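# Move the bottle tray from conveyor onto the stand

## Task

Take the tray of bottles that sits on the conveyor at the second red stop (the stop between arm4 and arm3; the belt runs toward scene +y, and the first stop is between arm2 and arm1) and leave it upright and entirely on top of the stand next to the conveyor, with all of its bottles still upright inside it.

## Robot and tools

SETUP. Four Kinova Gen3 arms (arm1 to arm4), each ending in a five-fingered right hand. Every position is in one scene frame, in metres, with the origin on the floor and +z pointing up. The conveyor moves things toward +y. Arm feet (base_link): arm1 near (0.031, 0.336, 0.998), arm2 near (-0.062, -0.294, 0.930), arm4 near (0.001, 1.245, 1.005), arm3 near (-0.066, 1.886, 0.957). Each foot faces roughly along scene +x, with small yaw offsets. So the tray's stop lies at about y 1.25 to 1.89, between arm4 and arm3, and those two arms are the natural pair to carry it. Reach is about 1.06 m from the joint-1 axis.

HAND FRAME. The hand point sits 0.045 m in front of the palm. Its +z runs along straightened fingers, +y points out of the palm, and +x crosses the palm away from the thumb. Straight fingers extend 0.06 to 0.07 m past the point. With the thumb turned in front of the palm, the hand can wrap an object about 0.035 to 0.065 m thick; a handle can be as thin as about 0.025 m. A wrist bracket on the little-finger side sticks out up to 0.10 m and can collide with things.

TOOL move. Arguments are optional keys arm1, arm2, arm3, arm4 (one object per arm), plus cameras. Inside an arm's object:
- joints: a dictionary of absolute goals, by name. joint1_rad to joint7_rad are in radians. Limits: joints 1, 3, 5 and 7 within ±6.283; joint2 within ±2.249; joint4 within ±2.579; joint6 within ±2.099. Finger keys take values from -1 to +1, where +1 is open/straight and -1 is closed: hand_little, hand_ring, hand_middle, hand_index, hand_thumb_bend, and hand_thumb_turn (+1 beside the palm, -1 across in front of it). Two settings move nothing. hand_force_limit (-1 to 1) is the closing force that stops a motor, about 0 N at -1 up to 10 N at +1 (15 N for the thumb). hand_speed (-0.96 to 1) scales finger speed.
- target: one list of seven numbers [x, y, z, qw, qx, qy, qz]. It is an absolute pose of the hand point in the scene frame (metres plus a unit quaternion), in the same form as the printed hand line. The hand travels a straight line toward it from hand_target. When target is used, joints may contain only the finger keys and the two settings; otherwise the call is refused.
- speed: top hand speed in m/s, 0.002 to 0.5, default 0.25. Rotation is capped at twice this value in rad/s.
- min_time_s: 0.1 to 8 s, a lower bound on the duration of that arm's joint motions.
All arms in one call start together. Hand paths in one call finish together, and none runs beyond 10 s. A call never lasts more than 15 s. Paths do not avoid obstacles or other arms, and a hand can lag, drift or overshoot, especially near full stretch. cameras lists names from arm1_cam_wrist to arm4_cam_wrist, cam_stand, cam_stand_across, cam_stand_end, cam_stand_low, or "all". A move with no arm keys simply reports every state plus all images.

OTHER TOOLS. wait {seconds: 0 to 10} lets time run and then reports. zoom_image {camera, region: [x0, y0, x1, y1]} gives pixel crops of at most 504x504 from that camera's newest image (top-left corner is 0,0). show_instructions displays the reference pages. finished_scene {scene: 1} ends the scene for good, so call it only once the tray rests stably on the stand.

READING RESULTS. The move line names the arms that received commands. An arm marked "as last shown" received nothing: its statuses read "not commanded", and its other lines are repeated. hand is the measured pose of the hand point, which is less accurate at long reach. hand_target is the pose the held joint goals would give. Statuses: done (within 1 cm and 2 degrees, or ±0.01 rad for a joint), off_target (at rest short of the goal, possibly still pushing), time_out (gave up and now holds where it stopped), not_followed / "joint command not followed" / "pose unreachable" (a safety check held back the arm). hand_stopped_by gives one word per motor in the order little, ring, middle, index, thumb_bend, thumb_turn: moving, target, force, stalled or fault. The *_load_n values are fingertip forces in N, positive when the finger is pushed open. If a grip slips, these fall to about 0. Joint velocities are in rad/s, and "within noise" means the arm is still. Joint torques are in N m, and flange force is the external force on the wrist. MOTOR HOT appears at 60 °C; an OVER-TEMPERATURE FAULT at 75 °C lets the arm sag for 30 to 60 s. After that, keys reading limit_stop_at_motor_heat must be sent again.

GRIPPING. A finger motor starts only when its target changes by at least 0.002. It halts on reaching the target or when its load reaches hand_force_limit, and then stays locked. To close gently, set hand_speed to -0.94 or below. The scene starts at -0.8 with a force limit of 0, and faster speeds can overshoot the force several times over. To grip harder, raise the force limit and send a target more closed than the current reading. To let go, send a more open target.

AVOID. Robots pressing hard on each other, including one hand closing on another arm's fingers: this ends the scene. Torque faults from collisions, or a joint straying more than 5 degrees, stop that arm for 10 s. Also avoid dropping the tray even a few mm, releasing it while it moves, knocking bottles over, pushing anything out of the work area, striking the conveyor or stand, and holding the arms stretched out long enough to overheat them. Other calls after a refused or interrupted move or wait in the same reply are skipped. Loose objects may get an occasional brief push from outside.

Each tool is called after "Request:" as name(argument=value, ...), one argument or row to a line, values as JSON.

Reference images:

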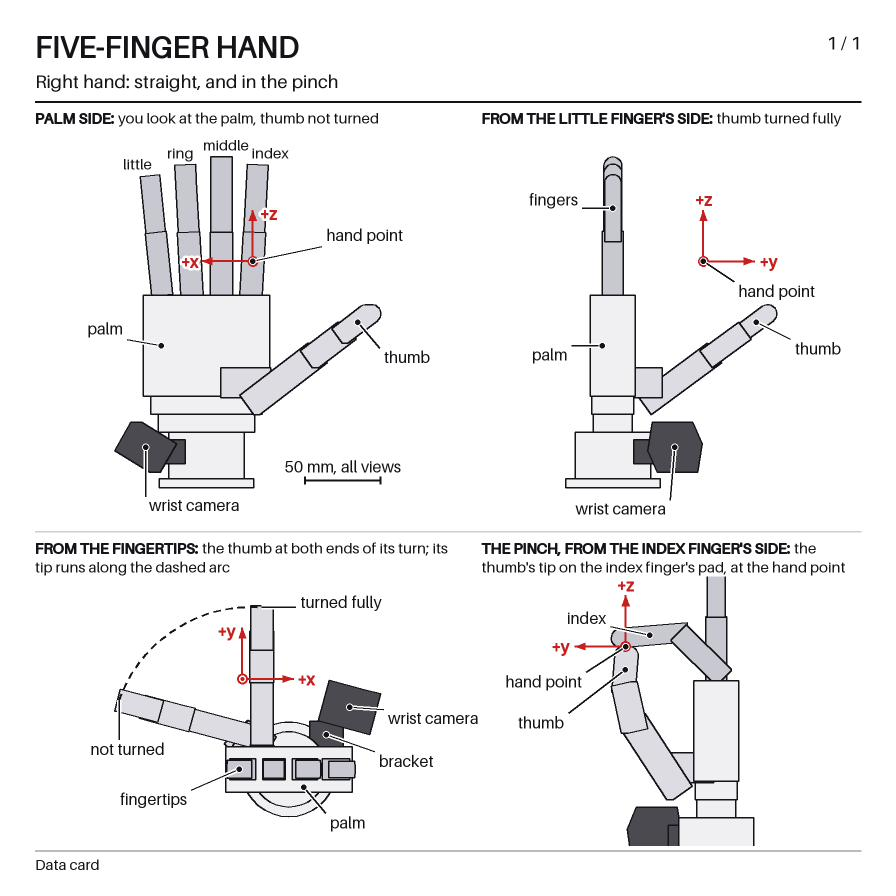

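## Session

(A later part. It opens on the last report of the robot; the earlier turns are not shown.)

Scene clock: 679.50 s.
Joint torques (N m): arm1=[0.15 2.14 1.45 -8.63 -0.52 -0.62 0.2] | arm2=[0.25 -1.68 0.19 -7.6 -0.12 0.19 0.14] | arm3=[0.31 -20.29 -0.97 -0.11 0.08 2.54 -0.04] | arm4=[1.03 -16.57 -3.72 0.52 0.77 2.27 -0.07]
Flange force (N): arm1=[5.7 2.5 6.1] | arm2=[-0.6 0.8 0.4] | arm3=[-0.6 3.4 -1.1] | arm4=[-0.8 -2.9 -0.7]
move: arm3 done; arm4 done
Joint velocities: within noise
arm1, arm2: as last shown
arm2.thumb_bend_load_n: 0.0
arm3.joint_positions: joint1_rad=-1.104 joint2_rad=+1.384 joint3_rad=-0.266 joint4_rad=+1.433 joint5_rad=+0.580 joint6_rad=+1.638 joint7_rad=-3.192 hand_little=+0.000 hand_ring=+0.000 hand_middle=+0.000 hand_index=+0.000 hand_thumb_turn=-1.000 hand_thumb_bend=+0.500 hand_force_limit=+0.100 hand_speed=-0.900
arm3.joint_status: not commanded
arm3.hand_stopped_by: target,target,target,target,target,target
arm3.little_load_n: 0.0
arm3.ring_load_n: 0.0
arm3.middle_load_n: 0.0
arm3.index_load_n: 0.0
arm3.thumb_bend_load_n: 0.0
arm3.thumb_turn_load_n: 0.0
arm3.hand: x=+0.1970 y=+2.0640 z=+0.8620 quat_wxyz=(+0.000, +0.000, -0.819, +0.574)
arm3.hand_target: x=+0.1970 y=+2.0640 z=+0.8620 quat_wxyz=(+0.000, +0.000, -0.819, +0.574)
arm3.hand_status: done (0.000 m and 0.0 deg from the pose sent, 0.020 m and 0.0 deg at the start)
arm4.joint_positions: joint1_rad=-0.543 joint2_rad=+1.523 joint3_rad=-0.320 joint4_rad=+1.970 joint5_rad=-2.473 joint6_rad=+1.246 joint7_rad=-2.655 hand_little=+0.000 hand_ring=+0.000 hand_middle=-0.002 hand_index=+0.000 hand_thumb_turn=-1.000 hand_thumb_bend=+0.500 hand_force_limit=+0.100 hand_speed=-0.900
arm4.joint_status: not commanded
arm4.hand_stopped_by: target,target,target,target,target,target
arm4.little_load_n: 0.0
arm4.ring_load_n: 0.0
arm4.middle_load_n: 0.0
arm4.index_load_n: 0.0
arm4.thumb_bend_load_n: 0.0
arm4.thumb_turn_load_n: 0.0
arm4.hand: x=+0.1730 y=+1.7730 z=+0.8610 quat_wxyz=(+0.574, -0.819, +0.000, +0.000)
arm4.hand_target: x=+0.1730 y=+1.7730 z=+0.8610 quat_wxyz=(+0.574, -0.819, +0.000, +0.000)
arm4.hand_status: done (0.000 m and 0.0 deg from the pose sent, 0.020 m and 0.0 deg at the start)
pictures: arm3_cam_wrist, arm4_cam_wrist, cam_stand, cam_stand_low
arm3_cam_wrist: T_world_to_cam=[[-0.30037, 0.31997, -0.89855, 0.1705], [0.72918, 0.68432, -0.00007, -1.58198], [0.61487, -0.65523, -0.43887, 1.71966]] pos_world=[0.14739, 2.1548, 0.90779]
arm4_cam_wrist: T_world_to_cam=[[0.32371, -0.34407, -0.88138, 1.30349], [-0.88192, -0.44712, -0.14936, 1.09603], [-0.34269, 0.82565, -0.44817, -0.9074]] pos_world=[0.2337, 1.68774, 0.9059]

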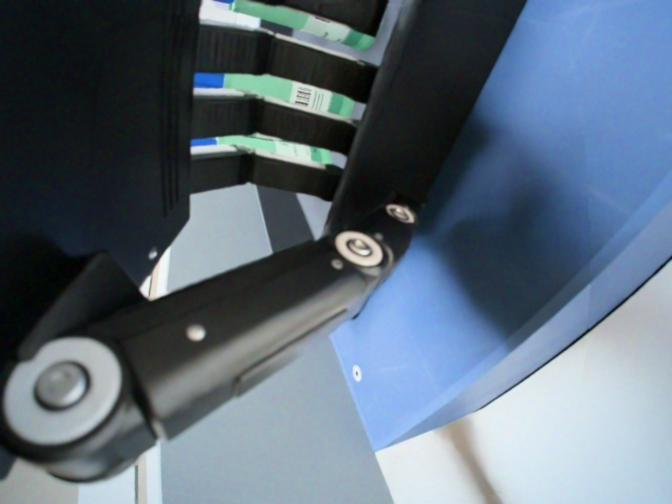

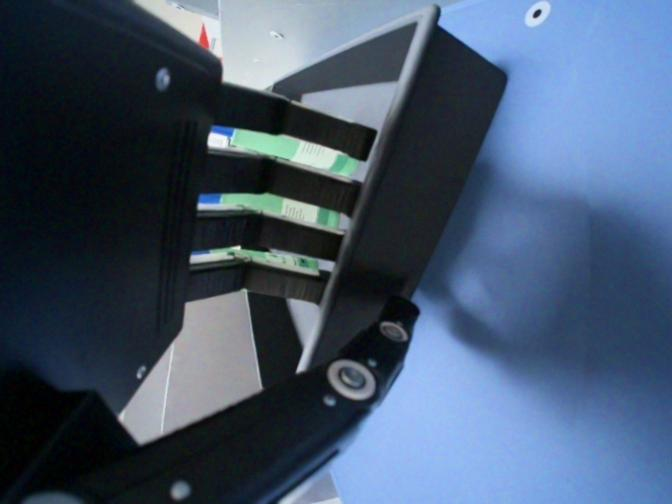

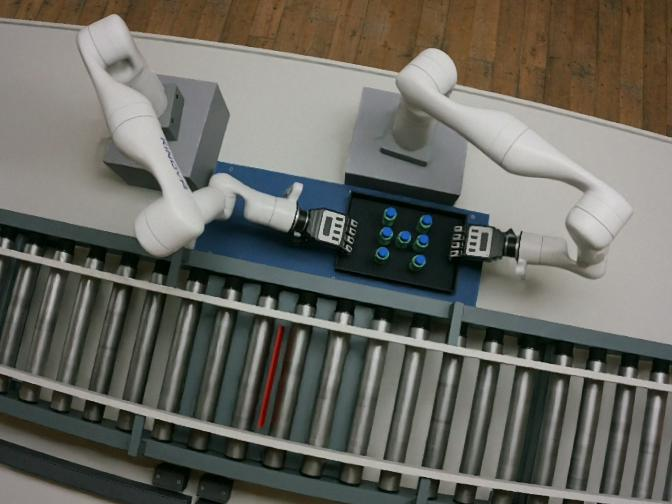

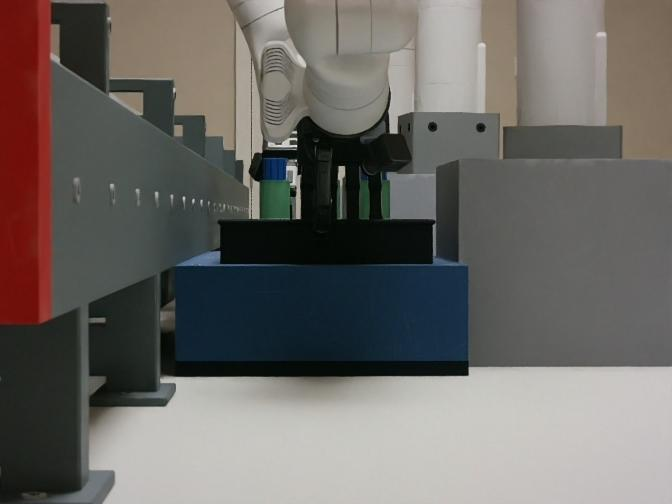

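Request:
move(
  arm3={"target":[0.197,2.074,0.980,0,0,-0.8192,0.5736],"speed":0.06},
  arm4={"target":[0.173,1.763,0.979,0.5736,-0.8192,0,0],"speed":0.06},
  cameras=["cam_stand_low","cam_stand","cam_stand_end","arm3_cam_wrist","arm4_cam_wrist"],
)

Request:
zoom_image(
  camera="cam_stand",
  region=[300, 160, 560, 310],
)

Request:
zoom_image(
  camera="cam_stand_low",
  region=[160, 140, 490, 300],
)

Scene clock: 688.37 s.
Joint torques (N m): arm1=[0.14 2.15 1.39 -8.62 -0.53 -0.62 0.22] | arm2=[0.27 -1.69 0.14 -7.54 -0.13 0.24 0.2] | arm3=[0.3 -19.86 -1.15 -1.19 0.23 2.56 -0.07] | arm4=[1.04 -15.81 -3.57 -0.33 0.67 2.29 -0.09]
Flange force (N): arm1=[5.6 2.4 6.0] | arm2=[-0.7 0.9 0.2] | arm3=[-0.6 2.9 -1.6] | arm4=[-1.4 -2.8 -1.0]
move: arm3 done; arm4 done
Joint velocities: within noise
arm1.joint_positions: joint1_rad=-0.115 joint2_rad=-0.468 joint3_rad=-0.065 joint4_rad=+1.454 joint5_rad=-0.019 joint6_rad=+1.964 joint7_rad=-2.044 hand_little=+1.000 hand_ring=+1.000 hand_middle=+1.000 hand_index=+1.000 hand_thumb_turn=+1.000 hand_thumb_bend=+1.000 hand_force_limit=+0.000 hand_speed=-0.800
arm1.joint_status: not commanded
arm1.hand_stopped_by: target,target,target,target,target,target
arm1.little_load_n: 0.0
arm1.ring_load_n: 0.0
arm1.middle_load_n: 0.0
arm1.index_load_n: 0.0
arm1.thumb_bend_load_n: 0.0
arm1.thumb_turn_load_n: 0.0
arm1.hand: x=+0.2106 y=+0.4102 z=+1.5238 quat_wxyz=(-0.086, -0.103, -0.991, -0.027)
arm1.hand_target: x=+0.2106 y=+0.4102 z=+1.5238 quat_wxyz=(-0.086, -0.103, -0.991, -0.027)
arm1.hand_status: not commanded
arm2.joint_positions: joint1_rad=+0.247 joint2_rad=-0.331 joint3_rad=-0.113 joint4_rad=+1.545 joint5_rad=-0.055 joint6_rad=+1.988 joint7_rad=-1.982 hand_little=+1.000 hand_ring=+1.000 hand_middle=+1.000 hand_index=+1.000 hand_thumb_turn=+1.000 hand_thumb_bend=+1.000 hand_force_limit=+0.000 hand_speed=-0.800
arm2.joint_status: not commanded
arm2.hand_stopped_by: target,target,target,target,target,target
arm2.little_load_n: 0.0
arm2.ring_load_n: 0.0
arm2.middle_load_n: 0.0
arm2.index_load_n: 0.0
arm2.thumb_bend_load_n: 0.0
arm2.thumb_turn_load_n: 0.0
arm2.hand: x=+0.1309 y=-0.3076 z=+1.3982 quat_wxyz=(+0.032, -0.333, -0.942, -0.005)
arm2.hand_target: x=+0.1309 y=-0.3076 z=+1.3982 quat_wxyz=(+0.032, -0.333, -0.942, -0.005)
arm2.hand_status: not commanded
arm3.joint_positions: joint1_rad=-1.096 joint2_rad=+1.137 joint3_rad=-0.297 joint4_rad=+1.535 joint5_rad=+0.528 joint6_rad=+1.772 joint7_rad=-3.147 hand_little=+0.000 hand_ring=+0.000 hand_middle=+0.000 hand_index=+0.000 hand_thumb_turn=-1.000 hand_thumb_bend=+0.500 hand_force_limit=+0.100 hand_speed=-0.900
arm3.joint_status: not commanded
arm3.hand_stopped_by: target,target,target,target,target,target
arm3.little_load_n: 0.0
arm3.ring_load_n: 0.0
arm3.middle_load_n: 0.0
arm3.index_load_n: 0.0
arm3.thumb_bend_load_n: 0.0
arm3.thumb_turn_load_n: 0.0
arm3.hand: x=+0.1970 y=+2.0740 z=+0.9800 quat_wxyz=(+0.000, +0.000, -0.819, +0.574)
arm3.hand_target: x=+0.1970 y=+2.0740 z=+0.9800 quat_wxyz=(+0.000, +0.000, -0.819, +0.574)
arm3.hand_status: done (0.000 m and 0.0 deg from the pose sent, 0.118 m and 0.0 deg at the start)
arm4.joint_positions: joint1_rad=-0.510 joint2_rad=+1.222 joint3_rad=-0.372 joint4_rad=+2.200 joint5_rad=-2.545 joint6_rad=+1.192 joint7_rad=-2.692 hand_little=+0.000 hand_ring=+0.000 hand_middle=-0.002 hand_index=+0.000 hand_thumb_turn=-1.000 hand_thumb_bend=+0.500 hand_force_limit=+0.100 hand_speed=-0.900
arm4.joint_status: not commanded
arm4.hand_stopped_by: target,target,target,target,target,target
arm4.little_load_n: 0.0
arm4.ring_load_n: 0.0
arm4.middle_load_n: 0.0
arm4.index_load_n: 0.0
arm4.thumb_bend_load_n: 0.0
arm4.thumb_turn_load_n: 0.0
arm4.hand: x=+0.1730 y=+1.7630 z=+0.9790 quat_wxyz=(+0.574, -0.819, +0.000, +0.000)
arm4.hand_target: x=+0.1730 y=+1.7630 z=+0.9790 quat_wxyz=(+0.574, -0.819, +0.000, +0.000)
arm4.hand_status: done (0.000 m and 0.0 deg from the pose sent, 0.118 m and 0.0 deg at the start)
pictures: arm3_cam_wrist, arm4_cam_wrist, cam_stand, cam_stand_end, cam_stand_low
arm3_cam_wrist: T_world_to_cam=[[-0.30037, 0.31997, -0.89855, 0.27333], [0.72918, 0.68432, -0.00007, -1.58882], [0.61487, -0.65523, -0.43887, 1.778]] pos_world=[0.14739, 2.1648, 1.02579]
arm4_cam_wrist: T_world_to_cam=[[0.32372, -0.34409, -0.88137, 1.40408], [-0.88195, -0.44705, -0.1494, 1.10911], [-0.34261, 0.82568, -0.44819, -0.84631]] pos_world=[0.2337, 1.67774, 1.0239]

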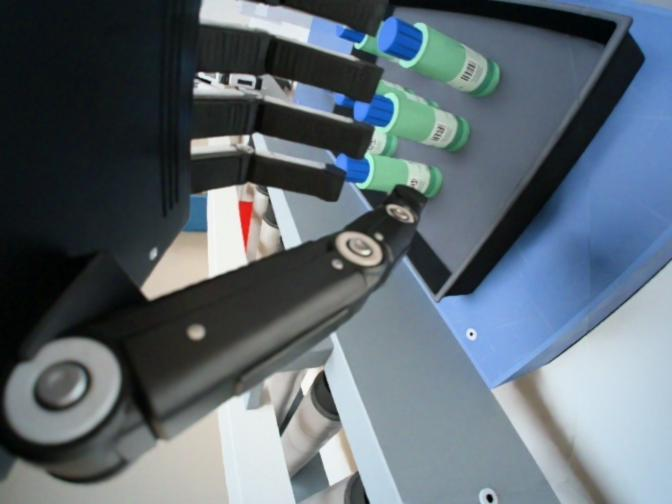

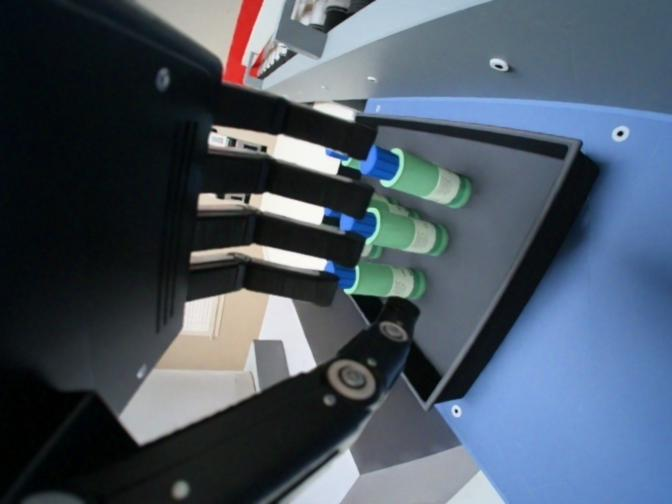

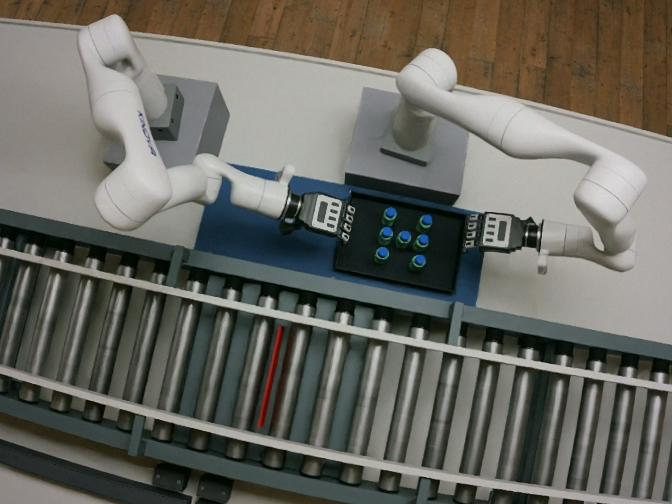

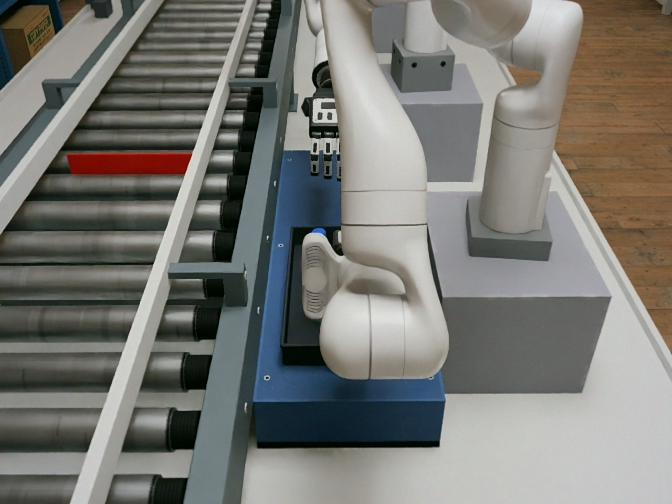

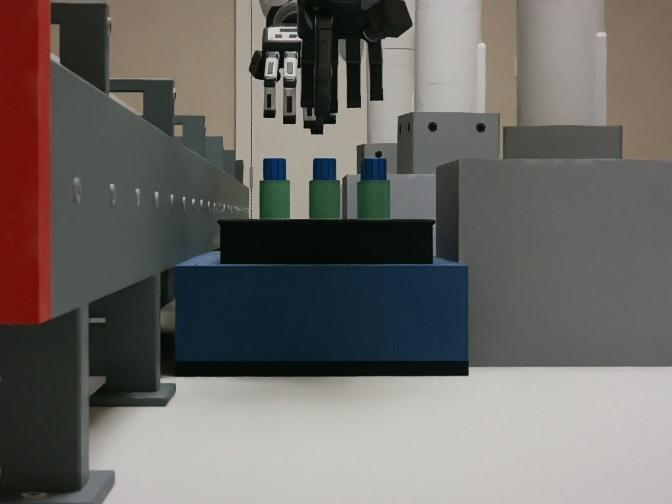

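Scaled by 1.938 from the camera's image (finer frame: 960x720).

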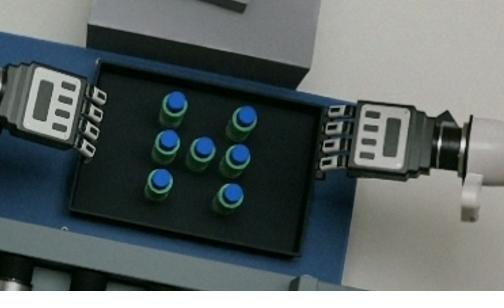

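Scaled by 1.527 from the camera's image (finer frame: 960x720).

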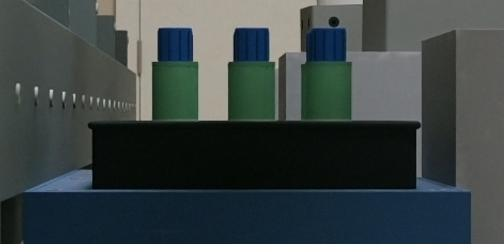

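All seven bottles are upright and the tray sits wholly on the stand, with both arms clear of it.

Request:
finished_scene(
)

The scene is finished: the task was done.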